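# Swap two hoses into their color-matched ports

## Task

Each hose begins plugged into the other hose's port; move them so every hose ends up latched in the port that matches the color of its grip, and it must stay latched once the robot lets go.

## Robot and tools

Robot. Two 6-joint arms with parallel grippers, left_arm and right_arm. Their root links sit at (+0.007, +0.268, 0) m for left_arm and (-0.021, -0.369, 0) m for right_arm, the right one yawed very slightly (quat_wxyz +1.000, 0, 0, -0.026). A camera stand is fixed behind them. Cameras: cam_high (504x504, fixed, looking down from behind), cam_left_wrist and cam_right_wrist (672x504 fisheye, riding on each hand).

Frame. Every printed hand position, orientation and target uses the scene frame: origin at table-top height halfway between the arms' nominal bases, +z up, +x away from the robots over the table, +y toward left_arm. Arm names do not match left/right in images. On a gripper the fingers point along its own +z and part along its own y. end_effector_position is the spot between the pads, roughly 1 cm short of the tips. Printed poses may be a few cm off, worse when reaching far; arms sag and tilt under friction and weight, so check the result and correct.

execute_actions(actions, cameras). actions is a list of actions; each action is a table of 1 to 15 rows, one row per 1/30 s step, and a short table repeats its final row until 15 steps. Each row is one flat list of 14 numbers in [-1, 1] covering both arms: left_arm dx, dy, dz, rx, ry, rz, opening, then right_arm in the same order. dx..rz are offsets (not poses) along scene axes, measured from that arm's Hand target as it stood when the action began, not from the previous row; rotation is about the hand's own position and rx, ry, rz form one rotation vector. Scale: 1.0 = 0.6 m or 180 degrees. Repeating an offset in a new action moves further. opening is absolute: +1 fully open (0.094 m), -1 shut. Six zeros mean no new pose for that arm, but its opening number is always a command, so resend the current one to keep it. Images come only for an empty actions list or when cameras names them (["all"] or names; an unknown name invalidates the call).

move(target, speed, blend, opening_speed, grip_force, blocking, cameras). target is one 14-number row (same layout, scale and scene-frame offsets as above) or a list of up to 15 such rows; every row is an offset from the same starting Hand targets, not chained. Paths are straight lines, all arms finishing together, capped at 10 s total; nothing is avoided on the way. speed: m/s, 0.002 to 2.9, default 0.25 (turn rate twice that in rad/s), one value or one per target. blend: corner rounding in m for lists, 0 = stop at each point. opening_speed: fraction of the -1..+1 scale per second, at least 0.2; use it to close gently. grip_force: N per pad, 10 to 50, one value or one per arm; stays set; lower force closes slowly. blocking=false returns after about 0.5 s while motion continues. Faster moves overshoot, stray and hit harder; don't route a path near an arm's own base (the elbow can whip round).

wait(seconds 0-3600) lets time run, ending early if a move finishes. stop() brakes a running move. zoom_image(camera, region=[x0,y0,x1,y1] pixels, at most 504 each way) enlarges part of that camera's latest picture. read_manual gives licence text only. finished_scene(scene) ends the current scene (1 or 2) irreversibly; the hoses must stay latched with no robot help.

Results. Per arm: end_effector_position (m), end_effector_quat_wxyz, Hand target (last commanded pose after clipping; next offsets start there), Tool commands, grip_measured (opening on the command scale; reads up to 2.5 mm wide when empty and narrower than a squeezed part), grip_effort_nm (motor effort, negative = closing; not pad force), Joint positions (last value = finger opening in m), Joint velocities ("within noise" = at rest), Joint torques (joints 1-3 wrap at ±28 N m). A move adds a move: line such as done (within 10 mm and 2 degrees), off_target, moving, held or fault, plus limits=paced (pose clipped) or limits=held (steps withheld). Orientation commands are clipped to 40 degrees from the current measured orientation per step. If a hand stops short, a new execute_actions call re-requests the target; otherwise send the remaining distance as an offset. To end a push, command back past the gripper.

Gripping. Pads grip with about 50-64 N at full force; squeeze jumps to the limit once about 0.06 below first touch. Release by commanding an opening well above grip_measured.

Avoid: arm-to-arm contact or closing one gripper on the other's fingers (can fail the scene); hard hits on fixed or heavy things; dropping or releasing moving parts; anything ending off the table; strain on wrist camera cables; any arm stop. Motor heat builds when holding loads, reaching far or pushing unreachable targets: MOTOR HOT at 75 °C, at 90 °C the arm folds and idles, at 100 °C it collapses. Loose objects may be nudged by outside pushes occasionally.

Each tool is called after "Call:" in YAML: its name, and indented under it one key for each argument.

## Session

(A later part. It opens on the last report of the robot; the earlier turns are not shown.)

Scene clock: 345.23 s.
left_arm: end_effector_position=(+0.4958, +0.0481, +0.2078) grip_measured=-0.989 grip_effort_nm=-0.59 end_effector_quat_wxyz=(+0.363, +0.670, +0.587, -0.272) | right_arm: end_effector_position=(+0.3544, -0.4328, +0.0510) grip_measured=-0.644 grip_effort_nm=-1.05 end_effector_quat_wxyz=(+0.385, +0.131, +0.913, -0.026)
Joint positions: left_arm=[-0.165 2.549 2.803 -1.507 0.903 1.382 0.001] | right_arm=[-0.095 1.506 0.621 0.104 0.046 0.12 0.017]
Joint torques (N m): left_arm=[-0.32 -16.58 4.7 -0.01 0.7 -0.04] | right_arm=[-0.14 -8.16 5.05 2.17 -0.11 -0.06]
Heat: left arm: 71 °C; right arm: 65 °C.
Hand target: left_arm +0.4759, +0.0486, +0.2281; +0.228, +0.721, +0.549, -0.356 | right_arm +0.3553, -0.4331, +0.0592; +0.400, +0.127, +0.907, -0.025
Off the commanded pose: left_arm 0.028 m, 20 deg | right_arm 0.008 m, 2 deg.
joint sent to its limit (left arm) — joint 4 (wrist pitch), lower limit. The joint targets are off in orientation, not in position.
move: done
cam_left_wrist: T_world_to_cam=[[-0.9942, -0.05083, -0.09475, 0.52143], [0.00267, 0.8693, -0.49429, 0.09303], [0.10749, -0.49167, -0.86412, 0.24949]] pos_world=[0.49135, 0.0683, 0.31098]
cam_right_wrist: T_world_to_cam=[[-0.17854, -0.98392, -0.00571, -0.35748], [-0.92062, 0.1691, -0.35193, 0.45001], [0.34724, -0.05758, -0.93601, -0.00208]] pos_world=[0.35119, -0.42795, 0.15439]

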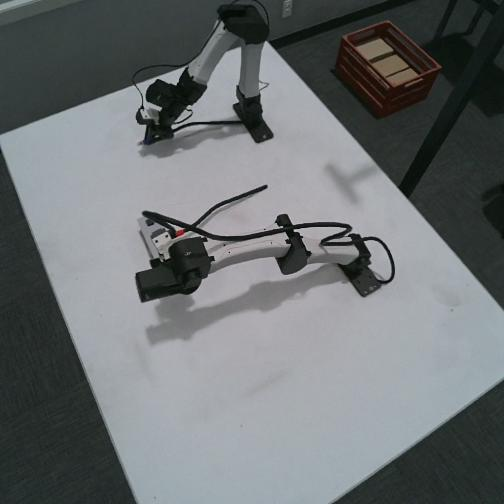

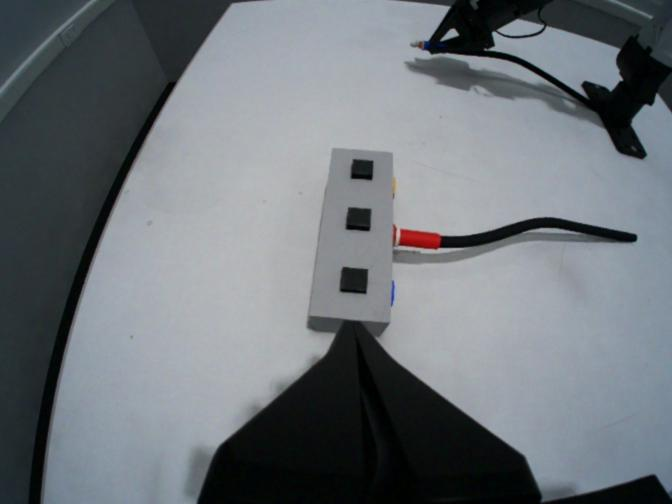

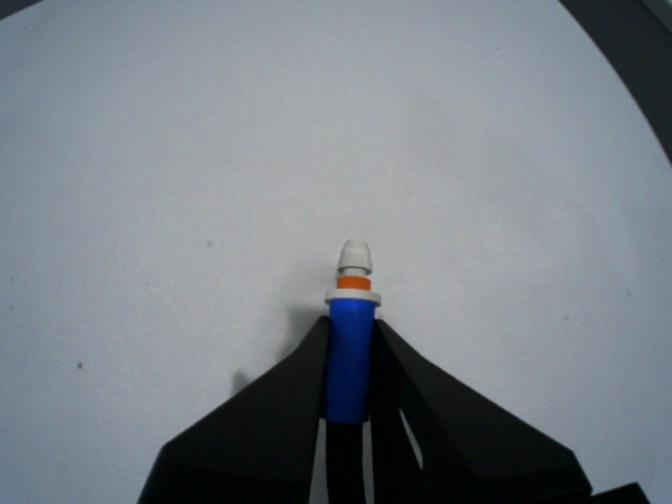

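Call:
move:
  target:
    - [0,0,0,0,0,0,-1,-0.08,0.03,0.2,0,0,0,-1]
    - [0,0,0,0,0,0,-1,-0.142,0.39,0.22,0,-0.012,0.011,-1]
    - [0,0,0,0,0,0,-1,-0.142,0.70,0.22,0,-0.012,0.011,-1]
    - [0,0,0,0,0,0,-1,-0.042,0.752,0.101,0,-0.012,0.011,-1]
  speed: 0.25
  blend: [0.05,0.05,0.04,0]
  cameras: ["cam_right_wrist","cam_left_wrist"]

Scene clock: 348.83 s.
left_arm: end_effector_position=(+0.4958, +0.0481, +0.2078) grip_measured=-0.989 grip_effort_nm=-0.59 end_effector_quat_wxyz=(+0.363, +0.670, +0.587, -0.272) | right_arm: end_effector_position=(+0.3263, +0.0083, +0.1165) grip_measured=-0.644 grip_effort_nm=-1.05 end_effector_quat_wxyz=(+0.413, +0.111, +0.903, -0.027)
Joint positions: left_arm=[-0.165 2.549 2.803 -1.507 0.903 1.382 0.001] | right_arm=[1.124 2.23 1.903 -0.907 0.801 1.173 0.017]
Joint torques (N m): left_arm=[-0.32 -16.58 4.7 -0.01 0.7 -0.05] | right_arm=[0.46 -11.22 9.55 1.16 0.41 0.02]
Heat: left arm: 72 °C; right arm: 64 °C.
Hand target: left_arm +0.4759, +0.0486, +0.2281; +0.228, +0.721, +0.549, -0.356 | right_arm +0.3301, +0.0181, +0.1197; +0.417, +0.112, +0.902, -0.015
Off the commanded pose: left_arm 0.028 m, 20 deg | right_arm 0.011 m, 1 deg.
joint sent to its limit (left arm) — joint 4 (wrist pitch), lower limit. The joint targets are off in orientation, not in position.
move: off_target (right_arm)
cam_left_wrist: T_world_to_cam=[[-0.9942, -0.05083, -0.09475, 0.52143], [0.00267, 0.8693, -0.49429, 0.09303], [0.10749, -0.49167, -0.86412, 0.24949]] pos_world=[0.49135, 0.0683, 0.31098]
cam_right_wrist: T_world_to_cam=[[-0.14319, -0.98965, 0.00902, 0.05865], [-0.90334, 0.12697, -0.4097, 0.37407], [0.40432, -0.06682, -0.91217, 0.073]] pos_world=[0.3168, 0.01542, 0.21932]
Images, in order (width x height): cam_left_wrist 672x504, cam_right_wrist 672x504.

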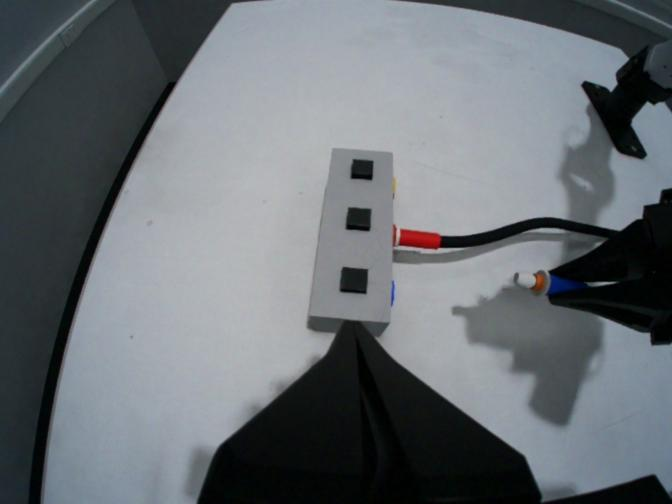

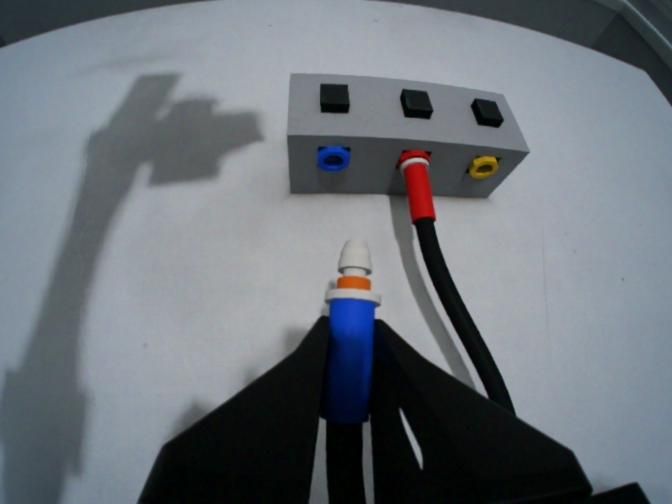

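Call:
move:
  target: [0,0,0,0,0,0,-1,0.141,-0.0035,-0.082,0,0,0,-1]
  speed: 0.1
  cameras: ["cam_right_wrist","cam_left_wrist"]

Call:
zoom_image:
  camera: "cam_right_wrist"
  region: [250, 100, 450, 300]

Call:
zoom_image:
  camera: "cam_left_wrist"
  region: [370, 220, 530, 360]

Scene clock: 350.60 s.
left_arm: end_effector_position=(+0.4958, +0.0481, +0.2078) grip_measured=-0.989 grip_effort_nm=-0.59 end_effector_quat_wxyz=(+0.363, +0.670, +0.587, -0.272) | right_arm: end_effector_position=(+0.4082, +0.0081, +0.0703) grip_measured=-0.644 grip_effort_nm=-1.05 end_effector_quat_wxyz=(+0.413, +0.110, +0.904, -0.025)
Joint positions: left_arm=[-0.165 2.549 2.803 -1.507 0.903 1.382 0.001] | right_arm=[0.979 2.419 2.029 -0.71 0.741 0.985 0.017]
Joint torques (N m): left_arm=[-0.31 -16.57 4.68 -0.01 0.7 -0.05] | right_arm=[0.1 -11.99 9.85 1.44 0.35 0.01]
Heat: left arm: 72 °C; right arm: 64 °C.
Hand target: left_arm +0.4759, +0.0486, +0.2281; +0.228, +0.721, +0.549, -0.356 | right_arm +0.4147, +0.0159, +0.0703; +0.417, +0.111, +0.902, -0.016
Off the commanded pose: left_arm 0.028 m, 20 deg | right_arm 0.010 m, 1 deg.
joint sent to its limit (left arm) — joint 4 (wrist pitch), lower limit. The joint targets are off in orientation, not in position.
move: done
cam_left_wrist: T_world_to_cam=[[-0.9942, -0.05083, -0.09475, 0.52143], [0.00267, 0.8693, -0.49429, 0.09303], [0.10749, -0.49167, -0.86412, 0.24949]] pos_world=[0.49135, 0.0683, 0.31098]
cam_right_wrist: T_world_to_cam=[[-0.14036, -0.99008, 0.00644, 0.06964], [-0.90398, 0.1255, -0.40875, 0.42939], [0.40388, -0.0632, -0.91263, -0.00214]] pos_world=[0.3988, 0.01493, 0.17312]
Images, in order (width x height): cam_left_wrist 672x504, cam_right_wrist 672x504.

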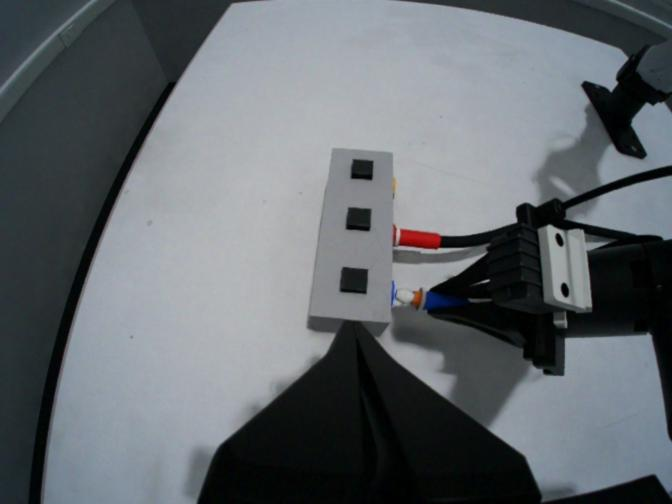

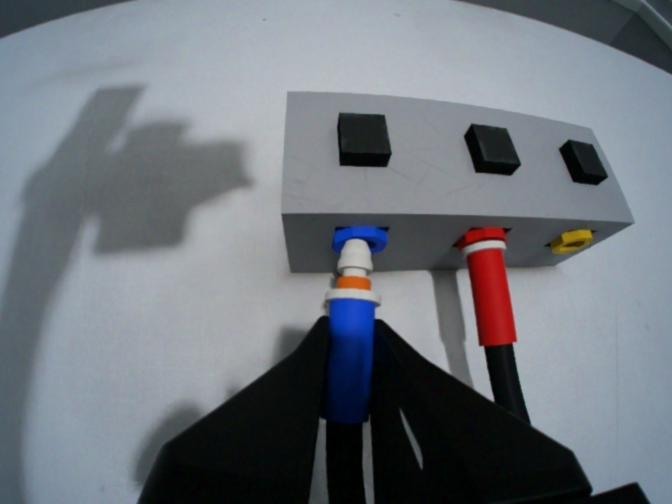

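Scaled by 2.520 from the camera's image (finer frame: 960x720).

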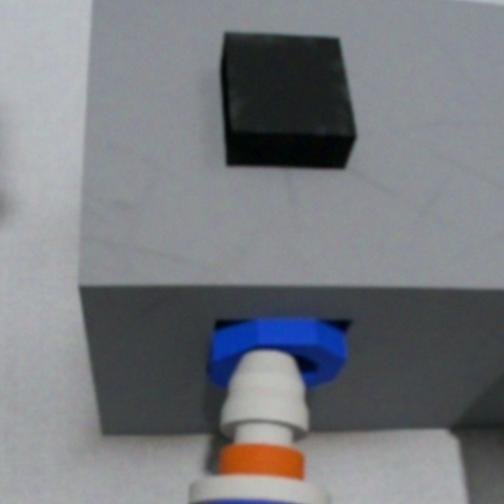

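Scaled by 3.150 from the camera's image (finer frame: 960x720).

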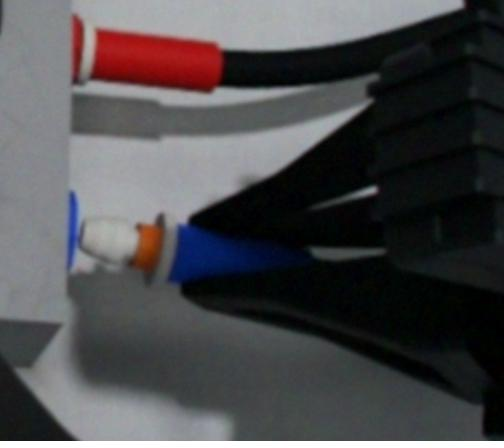

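Call:
move:
  target: [0,0,0,0,0,0,-1,0.04,-0.019,0.011,0,0,0,-1]
  speed: 0.1
  cameras: ["cam_right_wrist","cam_left_wrist"]

Call:
zoom_image:
  camera: "cam_right_wrist"
  region: [250, 100, 450, 300]

Call:
zoom_image:
  camera: "cam_left_wrist"
  region: [370, 220, 530, 360]

Scene clock: 351.80 s.
left_arm: end_effector_position=(+0.4958, +0.0481, +0.2078) grip_measured=-0.989 grip_effort_nm=-0.59 end_effector_quat_wxyz=(+0.363, +0.670, +0.587, -0.272) | right_arm: end_effector_position=(+0.4125, +0.0053, +0.0710) grip_measured=-0.644 grip_effort_nm=-1.05 end_effector_quat_wxyz=(+0.395, +0.088, +0.914, -0.027)
Joint positions: left_arm=[-0.165 2.549 2.803 -1.507 0.903 1.382 0.001] | right_arm=[0.959 2.419 2.055 -0.739 0.693 0.929 0.017]
Joint torques (N m): left_arm=[-0.32 -16.58 4.7 -0.02 0.7 -0.04] | right_arm=[-2.52 -11.62 10.55 1.9 0.58 -0.01]
Heat: left arm: 72 °C; right arm: 65 °C.
Hand target: left_arm +0.4759, +0.0486, +0.2281; +0.228, +0.721, +0.549, -0.356 | right_arm +0.4387, +0.0045, +0.0768; +0.417, +0.111, +0.902, -0.016
Off the commanded pose: left_arm 0.028 m, 20 deg | right_arm 0.027 m, 4 deg.
joint sent to its limit (left arm) — joint 4 (wrist pitch), lower limit. The joint targets are off in orientation, not in position.
move: off_target (right_arm)
cam_left_wrist: T_world_to_cam=[[-0.9942, -0.05083, -0.09475, 0.52143], [0.00267, 0.8693, -0.49429, 0.09303], [0.10749, -0.49167, -0.86412, 0.24949]] pos_world=[0.49135, 0.0683, 0.31098]
cam_right_wrist: T_world_to_cam=[[-0.10086, -0.99446, 0.02947, 0.04958], [-0.92509, 0.08284, -0.37061, 0.4401], [0.36612, -0.06464, -0.92832, 0.01332]] pos_world=[0.40725, 0.01371, 0.17401]
Images, in order (width x height): cam_left_wrist 672x504, cam_right_wrist 672x504.

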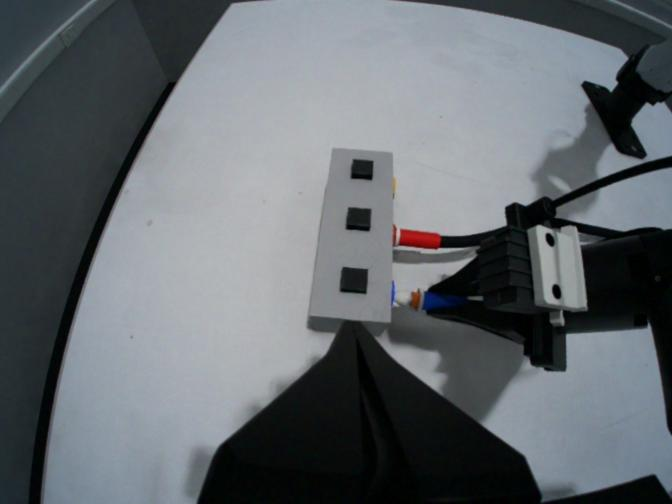

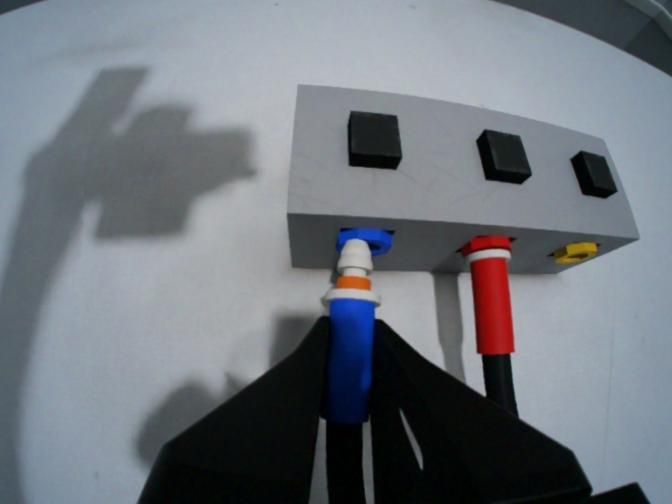

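Scaled by 2.520 from the camera's image (finer frame: 960x720).

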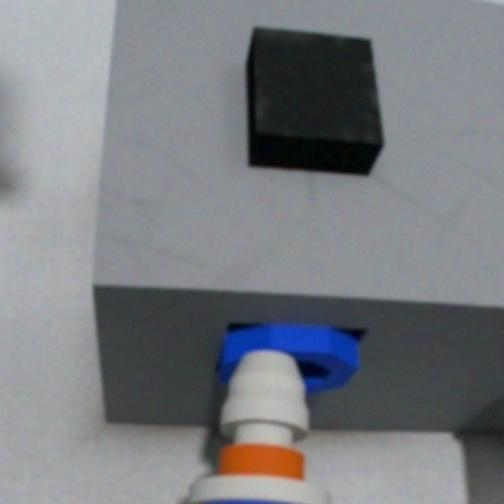

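Scaled by 3.150 from the camera's image (finer frame: 960x720).

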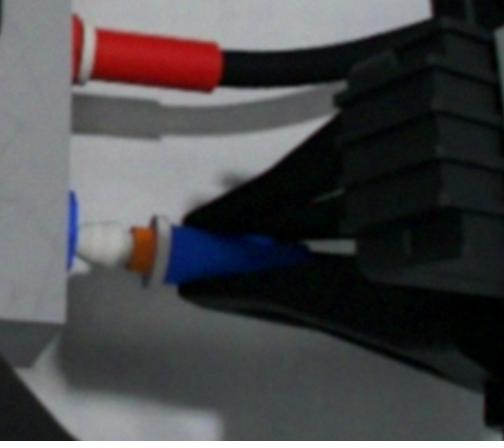

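Call:
move:
  target:
    - [0,0,0,0,0,0,-1,-0.18,0.013,0.06,0,0,0,-1]
    - [0,0,0,0,0,0,-1,-0.04,0.008,-0.0105,0,0,0,-1]
  speed: [0.15,0.1]
  cameras: ["cam_right_wrist","cam_left_wrist"]

Call:
zoom_image:
  camera: "cam_right_wrist"
  region: [250, 100, 450, 300]

Call:
zoom_image:
  camera: "cam_left_wrist"
  region: [370, 220, 530, 360]

Scene clock: 354.97 s.
left_arm: end_effector_position=(+0.4958, +0.0481, +0.2078) grip_measured=-0.989 grip_effort_nm=-0.59 end_effector_quat_wxyz=(+0.363, +0.670, +0.587, -0.272) | right_arm: end_effector_position=(+0.4081, +0.0012, +0.0710) grip_measured=-0.644 grip_effort_nm=-1.05 end_effector_quat_wxyz=(+0.413, +0.110, +0.904, -0.025)
Joint positions: left_arm=[-0.165 2.549 2.803 -1.507 0.903 1.382 0.001] | right_arm=[0.971 2.389 1.979 -0.682 0.737 0.976 0.017]
Joint torques (N m): left_arm=[-0.31 -16.58 4.68 -0.01 0.7 -0.04] | right_arm=[0.13 -11.78 9.99 1.44 0.35 -0.03]
Heat: left arm: 72 °C; right arm: 67 °C.
Hand target: left_arm +0.4759, +0.0486, +0.2281; +0.228, +0.721, +0.549, -0.356 | right_arm +0.4147, +0.0094, +0.0707; +0.417, +0.111, +0.902, -0.016
Off the commanded pose: left_arm 0.028 m, 20 deg | right_arm 0.010 m, 1 deg.
joint sent to its limit (left arm) — joint 4 (wrist pitch), lower limit. The joint targets are off in orientation, not in position.
move: done
cam_left_wrist: T_world_to_cam=[[-0.9942, -0.05083, -0.09475, 0.52143], [0.00267, 0.8693, -0.49429, 0.09303], [0.10749, -0.49167, -0.86412, 0.24949]] pos_world=[0.49135, 0.0683, 0.31098]
cam_right_wrist: T_world_to_cam=[[-0.14058, -0.99005, 0.00567, 0.063], [-0.90386, 0.126, -0.40885, 0.43033], [0.40407, -0.0626, -0.91258, -0.00194]] pos_world=[0.3986, 0.00803, 0.17382]
Images, in order (width x height): cam_left_wrist 672x504, cam_right_wrist 672x504.

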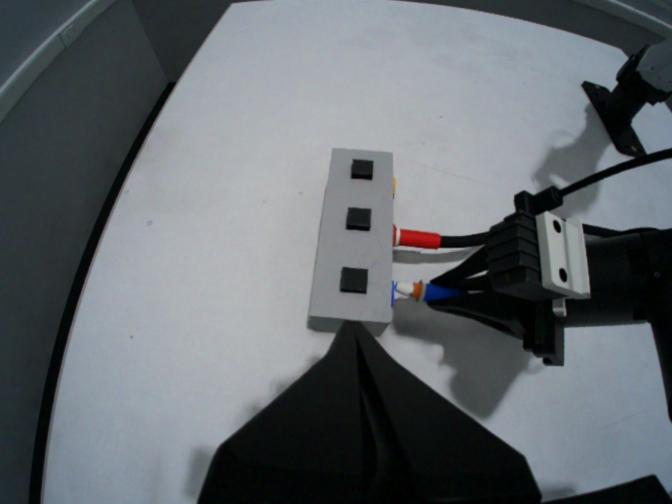

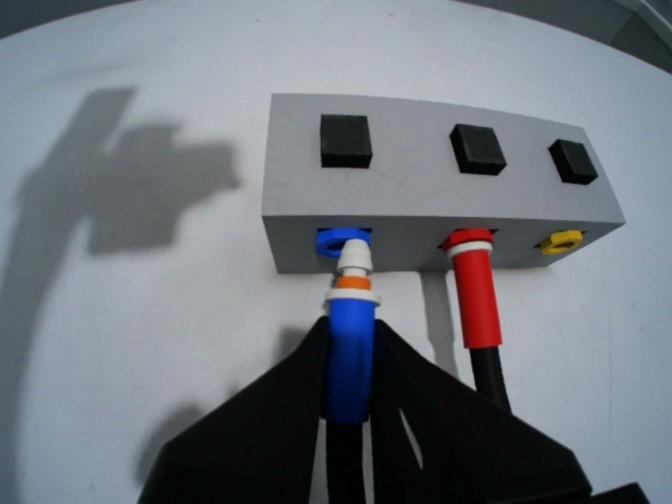

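Scaled by 2.520 from the camera's image (finer frame: 960x720).

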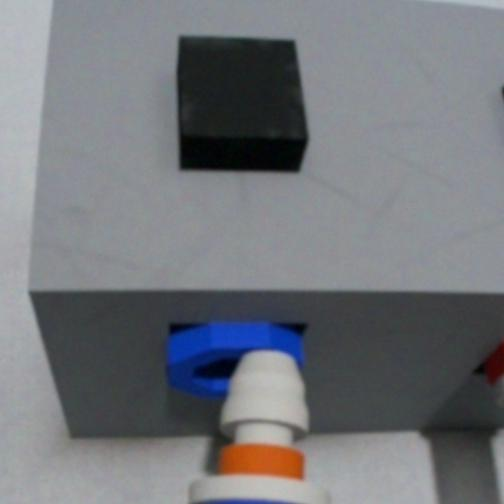

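Scaled by 3.150 from the camera's image (finer frame: 960x720).

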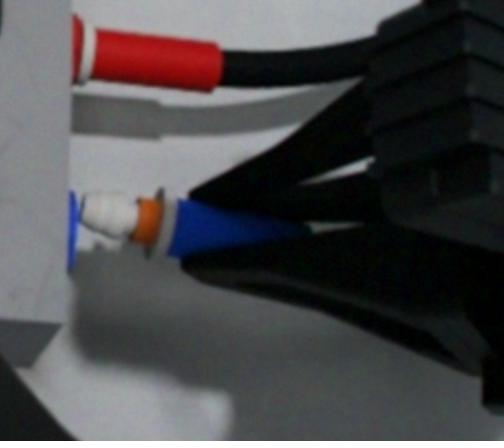

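Call:
move:
  target:
    - [0,0,0,0,0,0,-1,-0.14,0.013,0.07,0,0,0,-1]
    - [0,0,0,0,0,0,-1,0,0.0075,0,0,0,0,-1]
    - [0,0,0,0,0,0,-1,0.04,-0.0095,0.011,0,0,0,-1]
  speed: [0.15,0.1,0.1]
  cameras: ["cam_right_wrist","cam_left_wrist"]

Call:
zoom_image:
  camera: "cam_right_wrist"
  region: [250, 100, 450, 300]

Call:
zoom_image:
  camera: "cam_left_wrist"
  region: [370, 220, 530, 360]

Scene clock: 358.93 s.
left_arm: end_effector_position=(+0.4958, +0.0481, +0.2078) grip_measured=-0.989 grip_effort_nm=-0.59 end_effector_quat_wxyz=(+0.363, +0.670, +0.587, -0.272) | right_arm: end_effector_position=(+0.4124, +0.0043, +0.0713) grip_measured=-0.644 grip_effort_nm=-1.05 end_effector_quat_wxyz=(+0.395, +0.088, +0.914, -0.028)
Joint positions: left_arm=[-0.165 2.549 2.803 -1.507 0.903 1.382 0.001] | right_arm=[0.958 2.415 2.048 -0.736 0.693 0.928 0.017]
Joint torques (N m): left_arm=[-0.31 -16.59 4.7 -0.01 0.7 -0.04] | right_arm=[-2.5 -11.62 10.58 1.91 0.57 -0.06]
Heat: left arm: 72 °C; right arm: 69 °C.
Hand target: left_arm +0.4759, +0.0486, +0.2281; +0.228, +0.721, +0.549, -0.356 | right_arm +0.4387, +0.0035, +0.0773; +0.417, +0.111, +0.902, -0.016
Off the commanded pose: left_arm 0.028 m, 20 deg | right_arm 0.027 m, 4 deg.
joint sent to its limit (left arm) — joint 4 (wrist pitch), lower limit. The joint targets are off in orientation, not in position.
move: off_target (right_arm)
cam_left_wrist: T_world_to_cam=[[-0.9942, -0.05083, -0.09475, 0.52143], [0.00267, 0.8693, -0.49429, 0.09303], [0.10749, -0.49167, -0.86412, 0.24949]] pos_world=[0.49135, 0.0683, 0.31098]
cam_right_wrist: T_world_to_cam=[[-0.10118, -0.99442, 0.02998, 0.04861], [-0.92501, 0.08294, -0.37078, 0.4402], [0.36623, -0.06524, -0.92824, 0.01352]] pos_world=[0.40715, 0.01271, 0.17431]
Images, in order (width x height): cam_left_wrist 672x504, cam_right_wrist 672x504.

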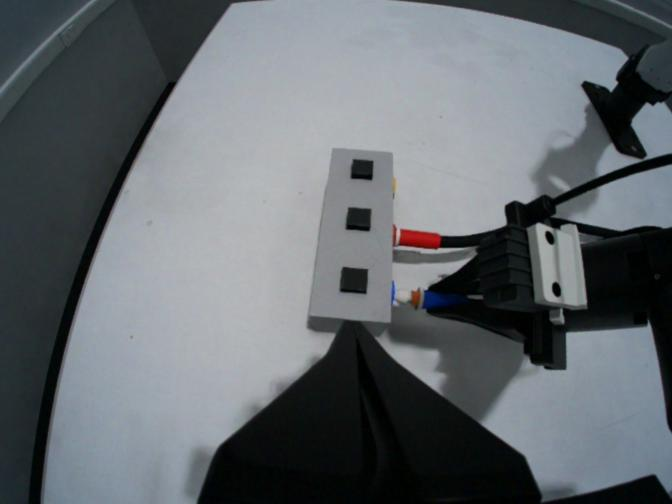

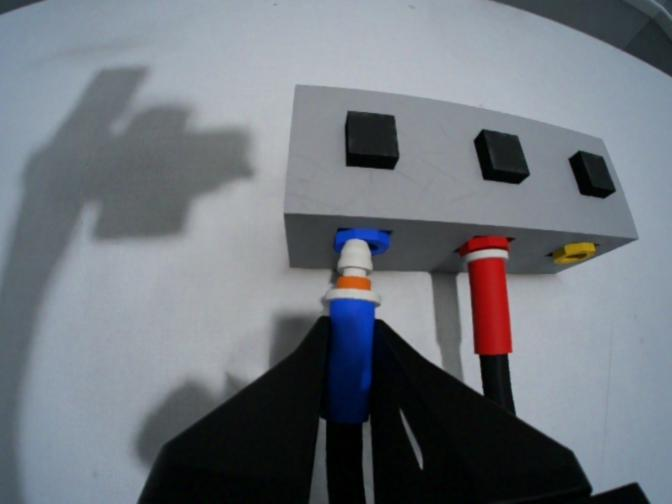

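Scaled by 2.520 from the camera's image (finer frame: 960x720).

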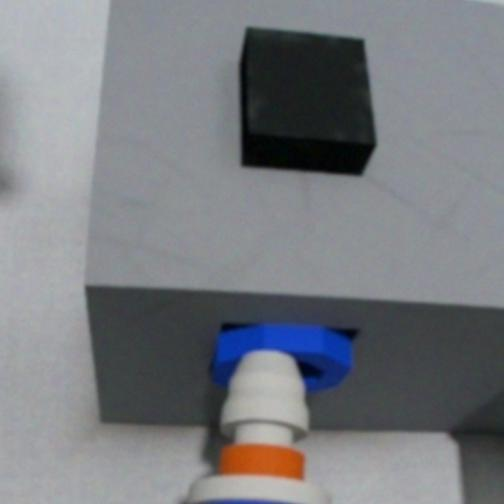

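Scaled by 3.150 from the camera's image (finer frame: 960x720).

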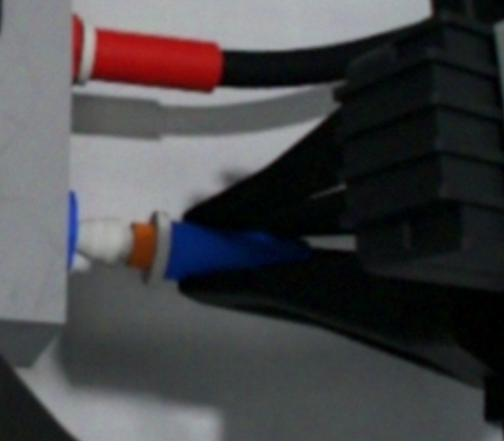

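Call:
move:
  target:
    - [0,0,0,0,0,0,-1,-0.14,0.013,0.07,0,0,0,-1]
    - [0,0,0,0,0,0,-1,-0.04,0.005,-0.011,0,0,0,-1]
    - [0,0,0,0,0,0,-1,0,-0.006,0,0,0,0,-1]
  speed: [0.15,0.1,0.1]
  cameras: ["cam_right_wrist","cam_left_wrist"]

Call:
zoom_image:
  camera: "cam_right_wrist"
  region: [250, 100, 450, 300]

Call:
zoom_image:
  camera: "cam_left_wrist"
  region: [370, 220, 530, 360]

Scene clock: 362.57 s.
left_arm: end_effector_position=(+0.4958, +0.0481, +0.2078) grip_measured=-0.989 grip_effort_nm=-0.59 end_effector_quat_wxyz=(+0.363, +0.670, +0.587, -0.272) | right_arm: end_effector_position=(+0.4123, +0.0012, +0.0714) grip_measured=-0.644 grip_effort_nm=-1.05 end_effector_quat_wxyz=(+0.395, +0.088, +0.914, -0.027)
Joint positions: left_arm=[-0.165 2.549 2.803 -1.507 0.903 1.382 0.001] | right_arm=[0.954 2.4 2.021 -0.719 0.69 0.923 0.017]
Joint torques (N m): left_arm=[-0.31 -16.58 4.7 -0.01 0.7 -0.04] | right_arm=[-2.69 -11.51 10.52 1.92 0.57 -0.04]
Heat: left arm: 72 °C; right arm: 70 °C.
Hand target: left_arm +0.4759, +0.0486, +0.2281; +0.228, +0.721, +0.549, -0.356 | right_arm +0.4387, +0.0001, +0.0773; +0.417, +0.112, +0.902, -0.016
Off the commanded pose: left_arm 0.028 m, 20 deg | right_arm 0.027 m, 4 deg.
joint sent to its limit (left arm) — joint 4 (wrist pitch), lower limit. The joint targets are off in orientation, not in position.
move: off_target (right_arm)
cam_left_wrist: T_world_to_cam=[[-0.9942, -0.05083, -0.09475, 0.52143], [0.00267, 0.8693, -0.49429, 0.09303], [0.10749, -0.49167, -0.86412, 0.24949]] pos_world=[0.49135, 0.0683, 0.31098]
cam_right_wrist: T_world_to_cam=[[-0.10039, -0.99454, 0.02843, 0.04525], [-0.92494, 0.08275, -0.37099, 0.44034], [0.36661, -0.06354, -0.9282, 0.01329]] pos_world=[0.40696, 0.00941, 0.17441]
Images, in order (width x height): cam_left_wrist 672x504, cam_right_wrist 672x504.

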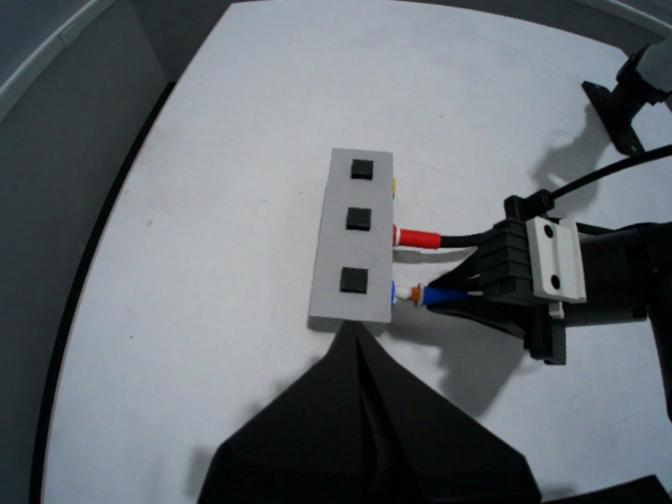

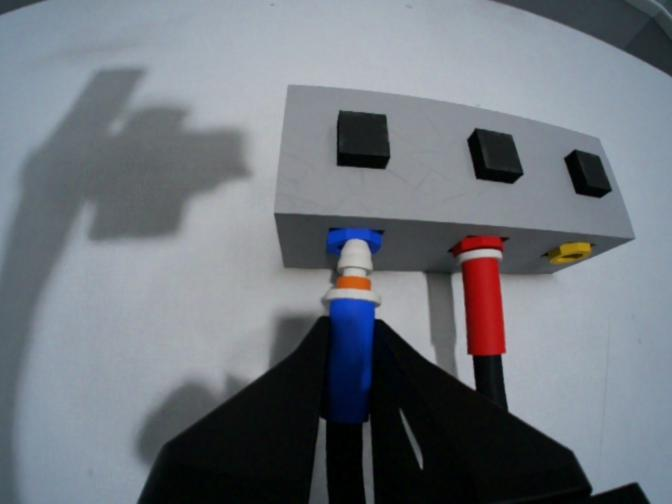

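Scaled by 2.520 from the camera's image (finer frame: 960x720).

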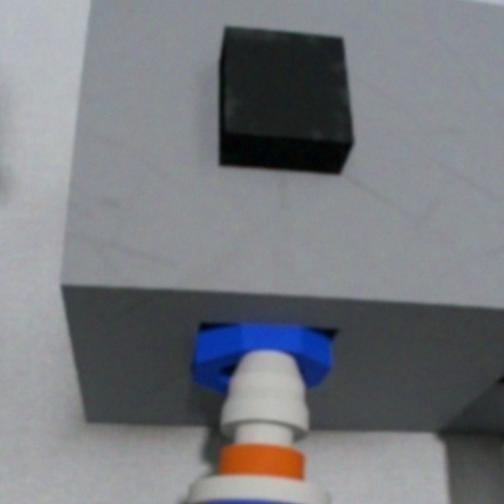

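Scaled by 3.150 from the camera's image (finer frame: 960x720).

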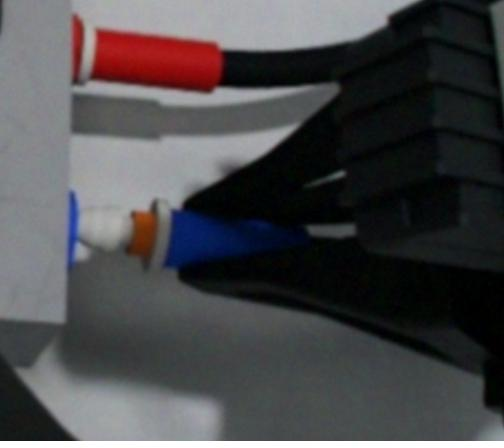

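Call:
move:
  target:
    - [0,0,0,0,0,0,-1,-0.14,0.013,0.06,0,0,0,-1]
    - [0,0,0,0,0,0,-1,-0.04,0.0075,-0.02,0,0,0,-1]
    - [0,0,0,0,0,0,-1,0.0,0.0,-0.01,0,0,0,-1]
  speed: [0.15,0.1,0.1]
  cameras: ["cam_right_wrist","cam_left_wrist"]

Call:
zoom_image:
  camera: "cam_right_wrist"
  region: [250, 100, 450, 300]

Call:
zoom_image:
  camera: "cam_left_wrist"
  region: [370, 220, 530, 360]

Scene clock: 366.33 s.
left_arm: end_effector_position=(+0.4958, +0.0481, +0.2078) grip_measured=-0.989 grip_effort_nm=-0.59 end_effector_quat_wxyz=(+0.363, +0.670, +0.587, -0.272) | right_arm: end_effector_position=(+0.4211, +0.0004, +0.0644) grip_measured=-0.644 grip_effort_nm=-1.04 end_effector_quat_wxyz=(+0.400, +0.097, +0.911, -0.020)
Joint positions: left_arm=[-0.165 2.549 2.803 -1.507 0.903 1.382 0.001] | right_arm=[0.94 2.415 2.012 -0.67 0.687 0.921 0.017]
Joint torques (N m): left_arm=[-0.32 -16.57 4.71 -0.01 0.7 -0.04] | right_arm=[-1.44 -12.22 10.45 1.58 0.58 -0.01]
Heat: left arm: 72 °C; right arm: 71 °C.
Hand target: left_arm +0.4759, +0.0486, +0.2281; +0.228, +0.721, +0.549, -0.356 | right_arm +0.4387, +0.0000, +0.0712; +0.417, +0.111, +0.902, -0.016
Off the commanded pose: left_arm 0.028 m, 20 deg | right_arm 0.019 m, 3 deg.
joint sent to its limit (left arm) — joint 4 (wrist pitch), lower limit. The joint targets are off in orientation, not in position.
move: off_target (right_arm)
cam_left_wrist: T_world_to_cam=[[-0.9942, -0.05083, -0.09475, 0.52143], [0.00267, 0.8693, -0.49429, 0.09303], [0.10749, -0.49167, -0.86412, 0.24949]] pos_world=[0.49135, 0.0683, 0.31098]
cam_right_wrist: T_world_to_cam=[[-0.11184, -0.99369, 0.00797, 0.05171], [-0.91895, 0.10037, -0.38138, 0.44409], [0.37817, -0.04998, -0.92438, -0.00156]] pos_world=[0.41447, 0.00674, 0.16751]
Images, in order (width x height): cam_left_wrist 672x504, cam_right_wrist 672x504.

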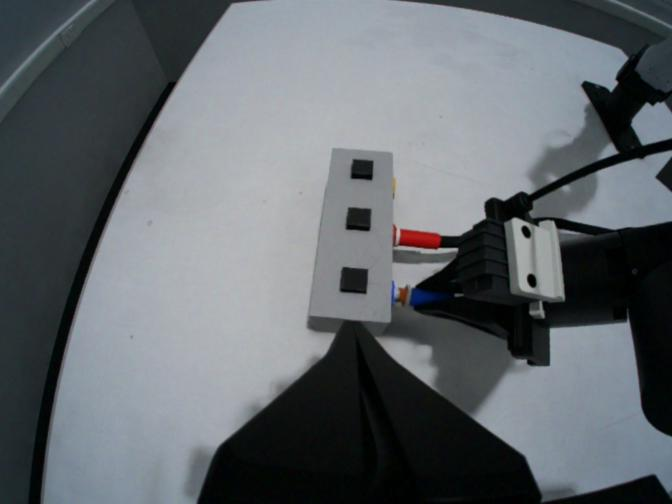

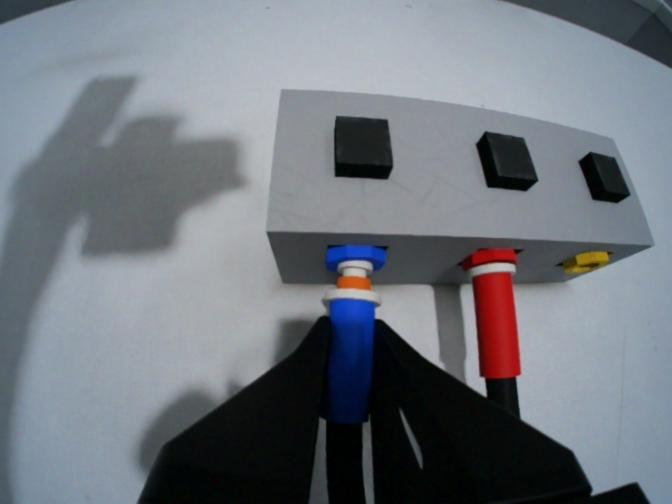

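Scaled by 2.520 from the camera's image (finer frame: 960x720).

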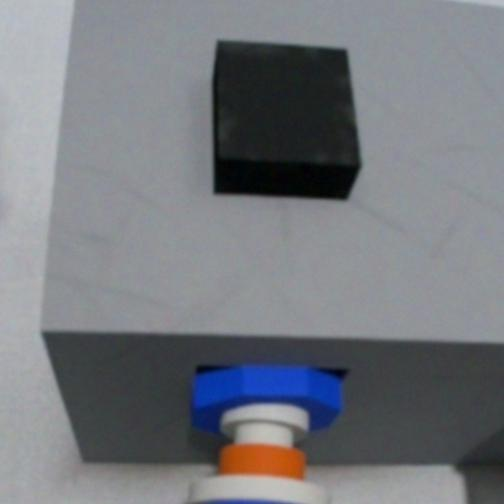

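Scaled by 3.150 from the camera's image (finer frame: 960x720).

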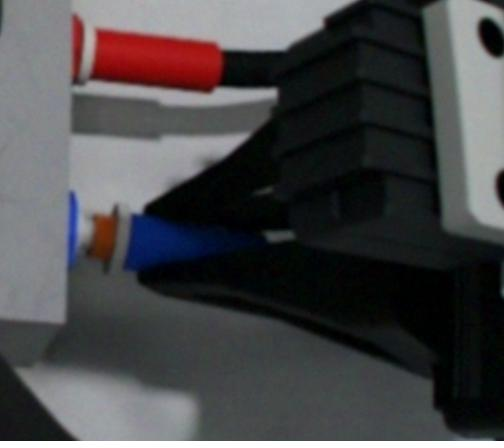

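Captured. Push sequence.

Call:
move:
  target:
    - [0,0,0,0,0,0,-1,0.05,-0.004,0.015,0,-0.01,-0.005,-1]
    - [0,0,0,0,0,0,-1,0.11,-0.01,0.045,0,-0.05,-0.012,-1]
  speed: 0.2
  cameras: ["cam_right_wrist"]

Call:
zoom_image:
  camera: "cam_right_wrist"
  region: [250, 150, 450, 350]

Scene clock: 368.13 s.
left_arm: end_effector_position=(+0.4958, +0.0481, +0.2078) grip_measured=-0.989 grip_effort_nm=-0.59 end_effector_quat_wxyz=(+0.363, +0.670, +0.587, -0.272) | right_arm: end_effector_position=(+0.4248, -0.0017, +0.0668) grip_measured=-0.644 grip_effort_nm=-1.04 end_effector_quat_wxyz=(+0.388, +0.055, +0.918, -0.054)
Joint positions: left_arm=[-0.165 2.549 2.803 -1.507 0.903 1.382 0.001] | right_arm=[0.933 2.456 2.11 -0.767 0.69 0.835 0.017]
Joint torques (N m): left_arm=[-0.32 -16.58 4.7 -0.01 0.7 -0.05] | right_arm=[-6.68 -11.79 12.27 3.6 1.5 -0.09]
Heat: left arm: 72 °C; right arm: 71 °C.
Hand target: left_arm +0.4759, +0.0486, +0.2281; +0.228, +0.721, +0.549, -0.356 | right_arm +0.5047, -0.0059, +0.0984; +0.486, +0.129, +0.864, -0.015
Off the commanded pose: left_arm 0.028 m, 20 deg | right_arm 0.086 m, 16 deg.
joint sent to its limit (left arm) — joint 4 (wrist pitch), lower limit. The joint targets are off in orientation, not in position.
move: off_target (right_arm)
cam_right_wrist: T_world_to_cam=[[-0.05915, -0.99283, 0.10386, 0.02126], [-0.93472, 0.01856, -0.35491, 0.45349], [0.35044, -0.11807, -0.92912, 0.01111]] pos_world=[0.42125, 0.01401, 0.16906]

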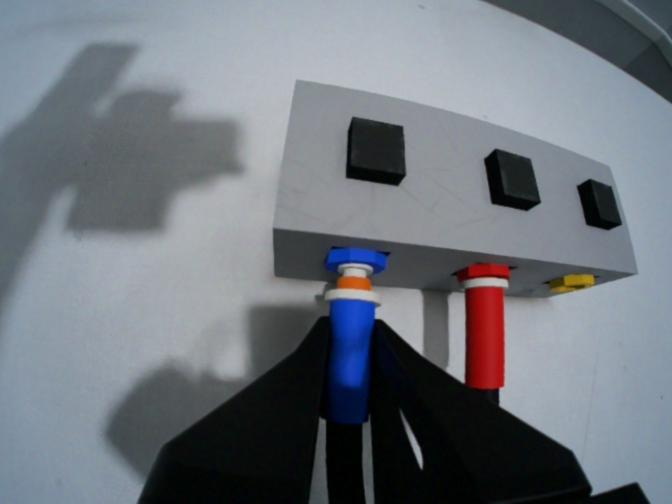

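Scaled by 2.520 from the camera's image (finer frame: 960x720).

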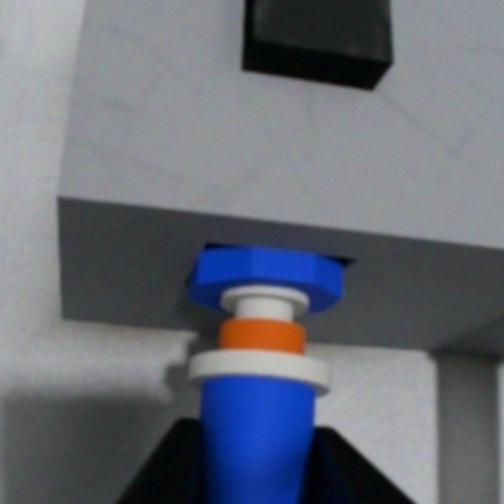

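Call:
move:
  target:
    - [0,0,0,0,0,0,-1,0.04,-0.004,-0.01,0,-0.02,-0.012,-1]
    - [0,0,0,0,0,0,-1,0.10,-0.008,0.035,0,-0.03,-0.018,-1]
  speed: 0.2
  cameras: ["cam_right_wrist","cam_left_wrist"]

Call:
zoom_image:
  camera: "cam_right_wrist"
  region: [250, 150, 450, 350]

Call:
zoom_image:
  camera: "cam_left_wrist"
  region: [370, 220, 530, 360]

Scene clock: 370.40 s.
left_arm: end_effector_position=(+0.4958, +0.0481, +0.2078) grip_measured=-0.989 grip_effort_nm=-0.59 end_effector_quat_wxyz=(+0.363, +0.670, +0.587, -0.272) | right_arm: end_effector_position=(+0.4327, -0.0029, +0.0694) grip_measured=-0.644 grip_effort_nm=-1.04 end_effector_quat_wxyz=(+0.369, +0.033, +0.925, -0.087)
Joint positions: left_arm=[-0.165 2.549 2.803 -1.507 0.903 1.382 0.001] | right_arm=[0.922 2.561 2.334 -0.952 0.69 0.798 0.017]
Joint torques (N m): left_arm=[-0.34 -16.58 4.68 -0.01 0.7 -0.04] | right_arm=[-10.65 -12.96 13.67 4.55 2.13 0.1]
Heat: left arm: 73 °C; right arm: 72 °C.
Hand target: left_arm +0.4759, +0.0486, +0.2281; +0.228, +0.721, +0.549, -0.356 | right_arm +0.5648, -0.0108, +0.1193; +0.526, +0.154, +0.836, -0.022
Off the commanded pose: left_arm 0.028 m, 20 deg | right_arm 0.141 m, 26 deg.
joint sent to its limit (left arm) — joint 4 (wrist pitch), lower limit. The joint targets are off in orientation, not in position.
move: off_target (right_arm)
cam_left_wrist: T_world_to_cam=[[-0.9942, -0.05083, -0.09475, 0.52143], [0.00267, 0.8693, -0.49429, 0.09303], [0.10749, -0.49167, -0.86412, 0.24949]] pos_world=[0.49135, 0.0683, 0.31098]
cam_right_wrist: T_world_to_cam=[[-0.03875, -0.98273, 0.18093, 0.00615], [-0.95027, -0.01974, -0.31078, 0.46533], [0.30899, -0.18397, -0.9331, 0.02861]] pos_world=[0.43359, 0.02049, 0.1702]
Images, in order (width x height): cam_left_wrist 672x504, cam_right_wrist 672x504.

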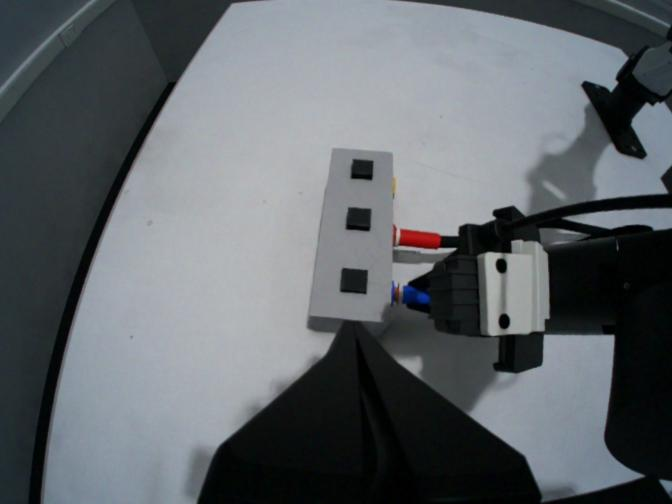

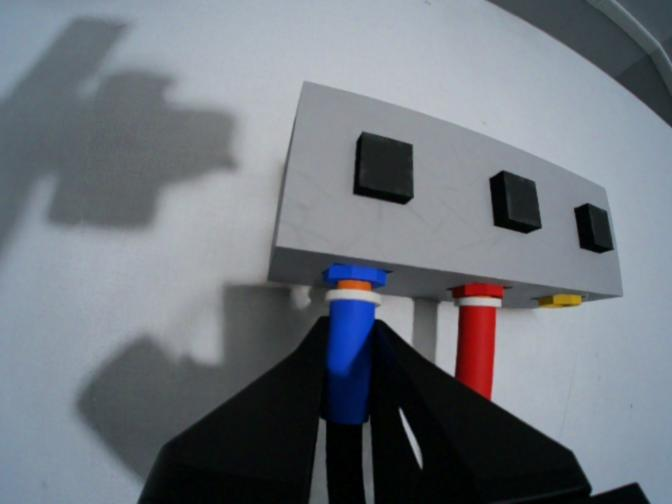

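Scaled by 2.520 from the camera's image (finer frame: 960x720).

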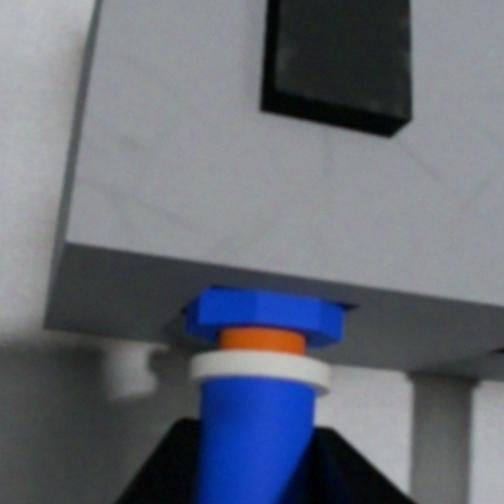

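Scaled by 3.150 from the camera's image (finer frame: 960x720).

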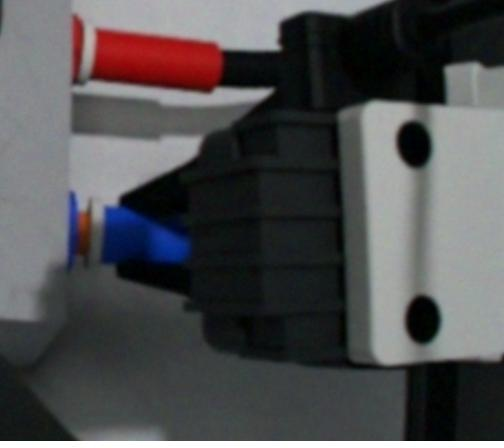

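Call:
move:
  target:
    - [0,0,0,0,0,0,-1,0.03,-0.004,-0.01,0,-0.02,-0.015,-1]
    - [0,0,0,0,0,0,-1,0.06,-0.008,0.015,0,-0.02,-0.02,-1]
  speed: 0.2
  cameras: ["cam_right_wrist","cam_left_wrist"]

Call:
zoom_image:
  camera: "cam_right_wrist"
  region: [250, 150, 450, 350]

Call:
zoom_image:
  camera: "cam_left_wrist"
  region: [370, 220, 530, 360]

Scene clock: 373.17 s.
left_arm: end_effector_position=(+0.4958, +0.0481, +0.2078) grip_measured=-0.989 grip_effort_nm=-0.59 end_effector_quat_wxyz=(+0.363, +0.670, +0.587, -0.272) | right_arm: end_effector_position=(+0.4384, -0.0035, +0.0685) grip_measured=-0.644 grip_effort_nm=-1.05 end_effector_quat_wxyz=(+0.352, +0.044, +0.929, -0.107)
Joint positions: left_arm=[-0.165 2.549 2.803 -1.507 0.903 1.382 0.001] | right_arm=[0.914 2.744 2.702 -1.206 0.693 0.84 0.017]
Joint torques (N m): left_arm=[-0.32 -16.59 4.68 -0.01 0.7 -0.04] | right_arm=[-12.31 -14.52 13.45 4.83 2.72 0.18]
Heat: left arm: 73 °C; right arm: 72 °C.
Hand target: left_arm +0.4759, +0.0486, +0.2281; +0.228, +0.721, +0.549, -0.356 | right_arm +0.6007, -0.0157, +0.1282; +0.551, +0.181, +0.814, -0.034
Off the commanded pose: left_arm 0.028 m, 20 deg | right_arm 0.173 m, 32 deg.
joint sent to its limit (left arm) — joint 4 (wrist pitch), lower limit. The joint targets are off in orientation, not in position.
move: off_target (right_arm)
cam_left_wrist: T_world_to_cam=[[-0.9942, -0.05083, -0.09475, 0.52143], [0.00267, 0.8693, -0.49429, 0.09303], [0.10749, -0.49167, -0.86412, 0.24949]] pos_world=[0.49135, 0.0683, 0.31098]
cam_right_wrist: T_world_to_cam=[[-0.07001, -0.97531, 0.20945, 0.01766], [-0.96053, 0.00924, -0.27802, 0.47284], [0.26922, -0.22065, -0.93746, 0.04348]] pos_world=[0.4437, 0.02245, 0.16852]
Images, in order (width x height): cam_left_wrist 672x504, cam_right_wrist 672x504.

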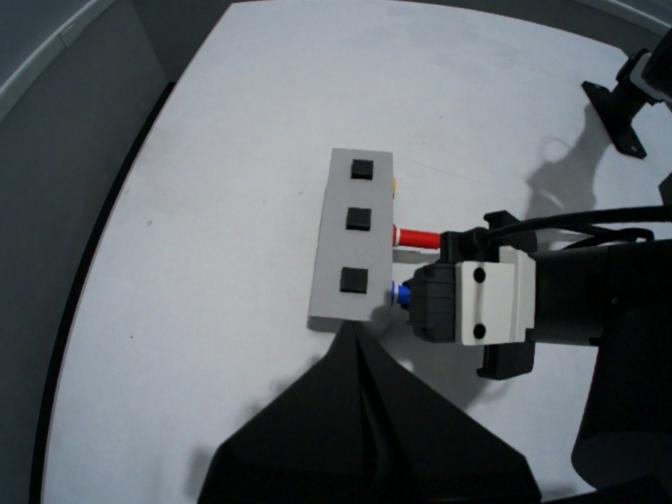

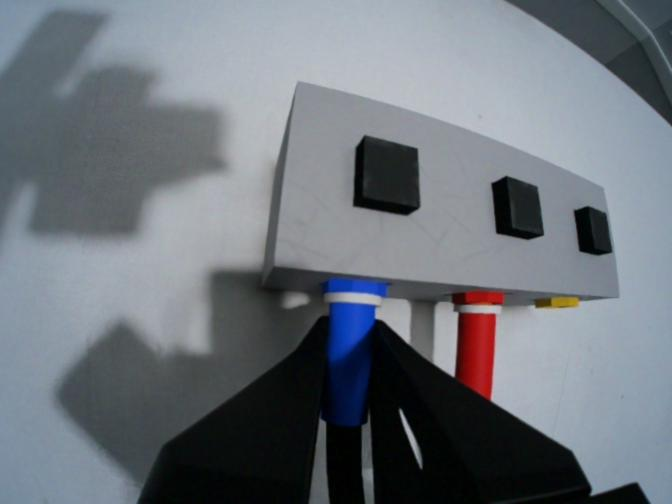

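Scaled by 2.520 from the camera's image (finer frame: 960x720).

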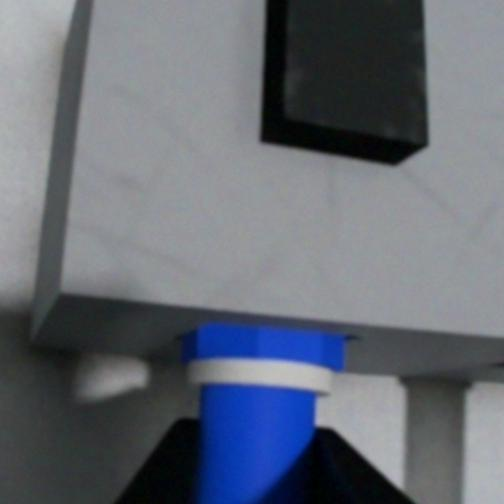

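Scaled by 3.150 from the camera's image (finer frame: 960x720).

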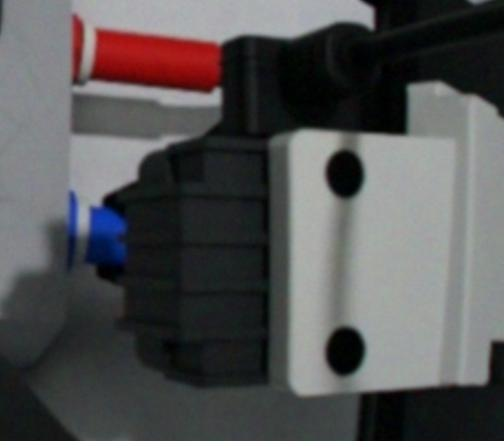

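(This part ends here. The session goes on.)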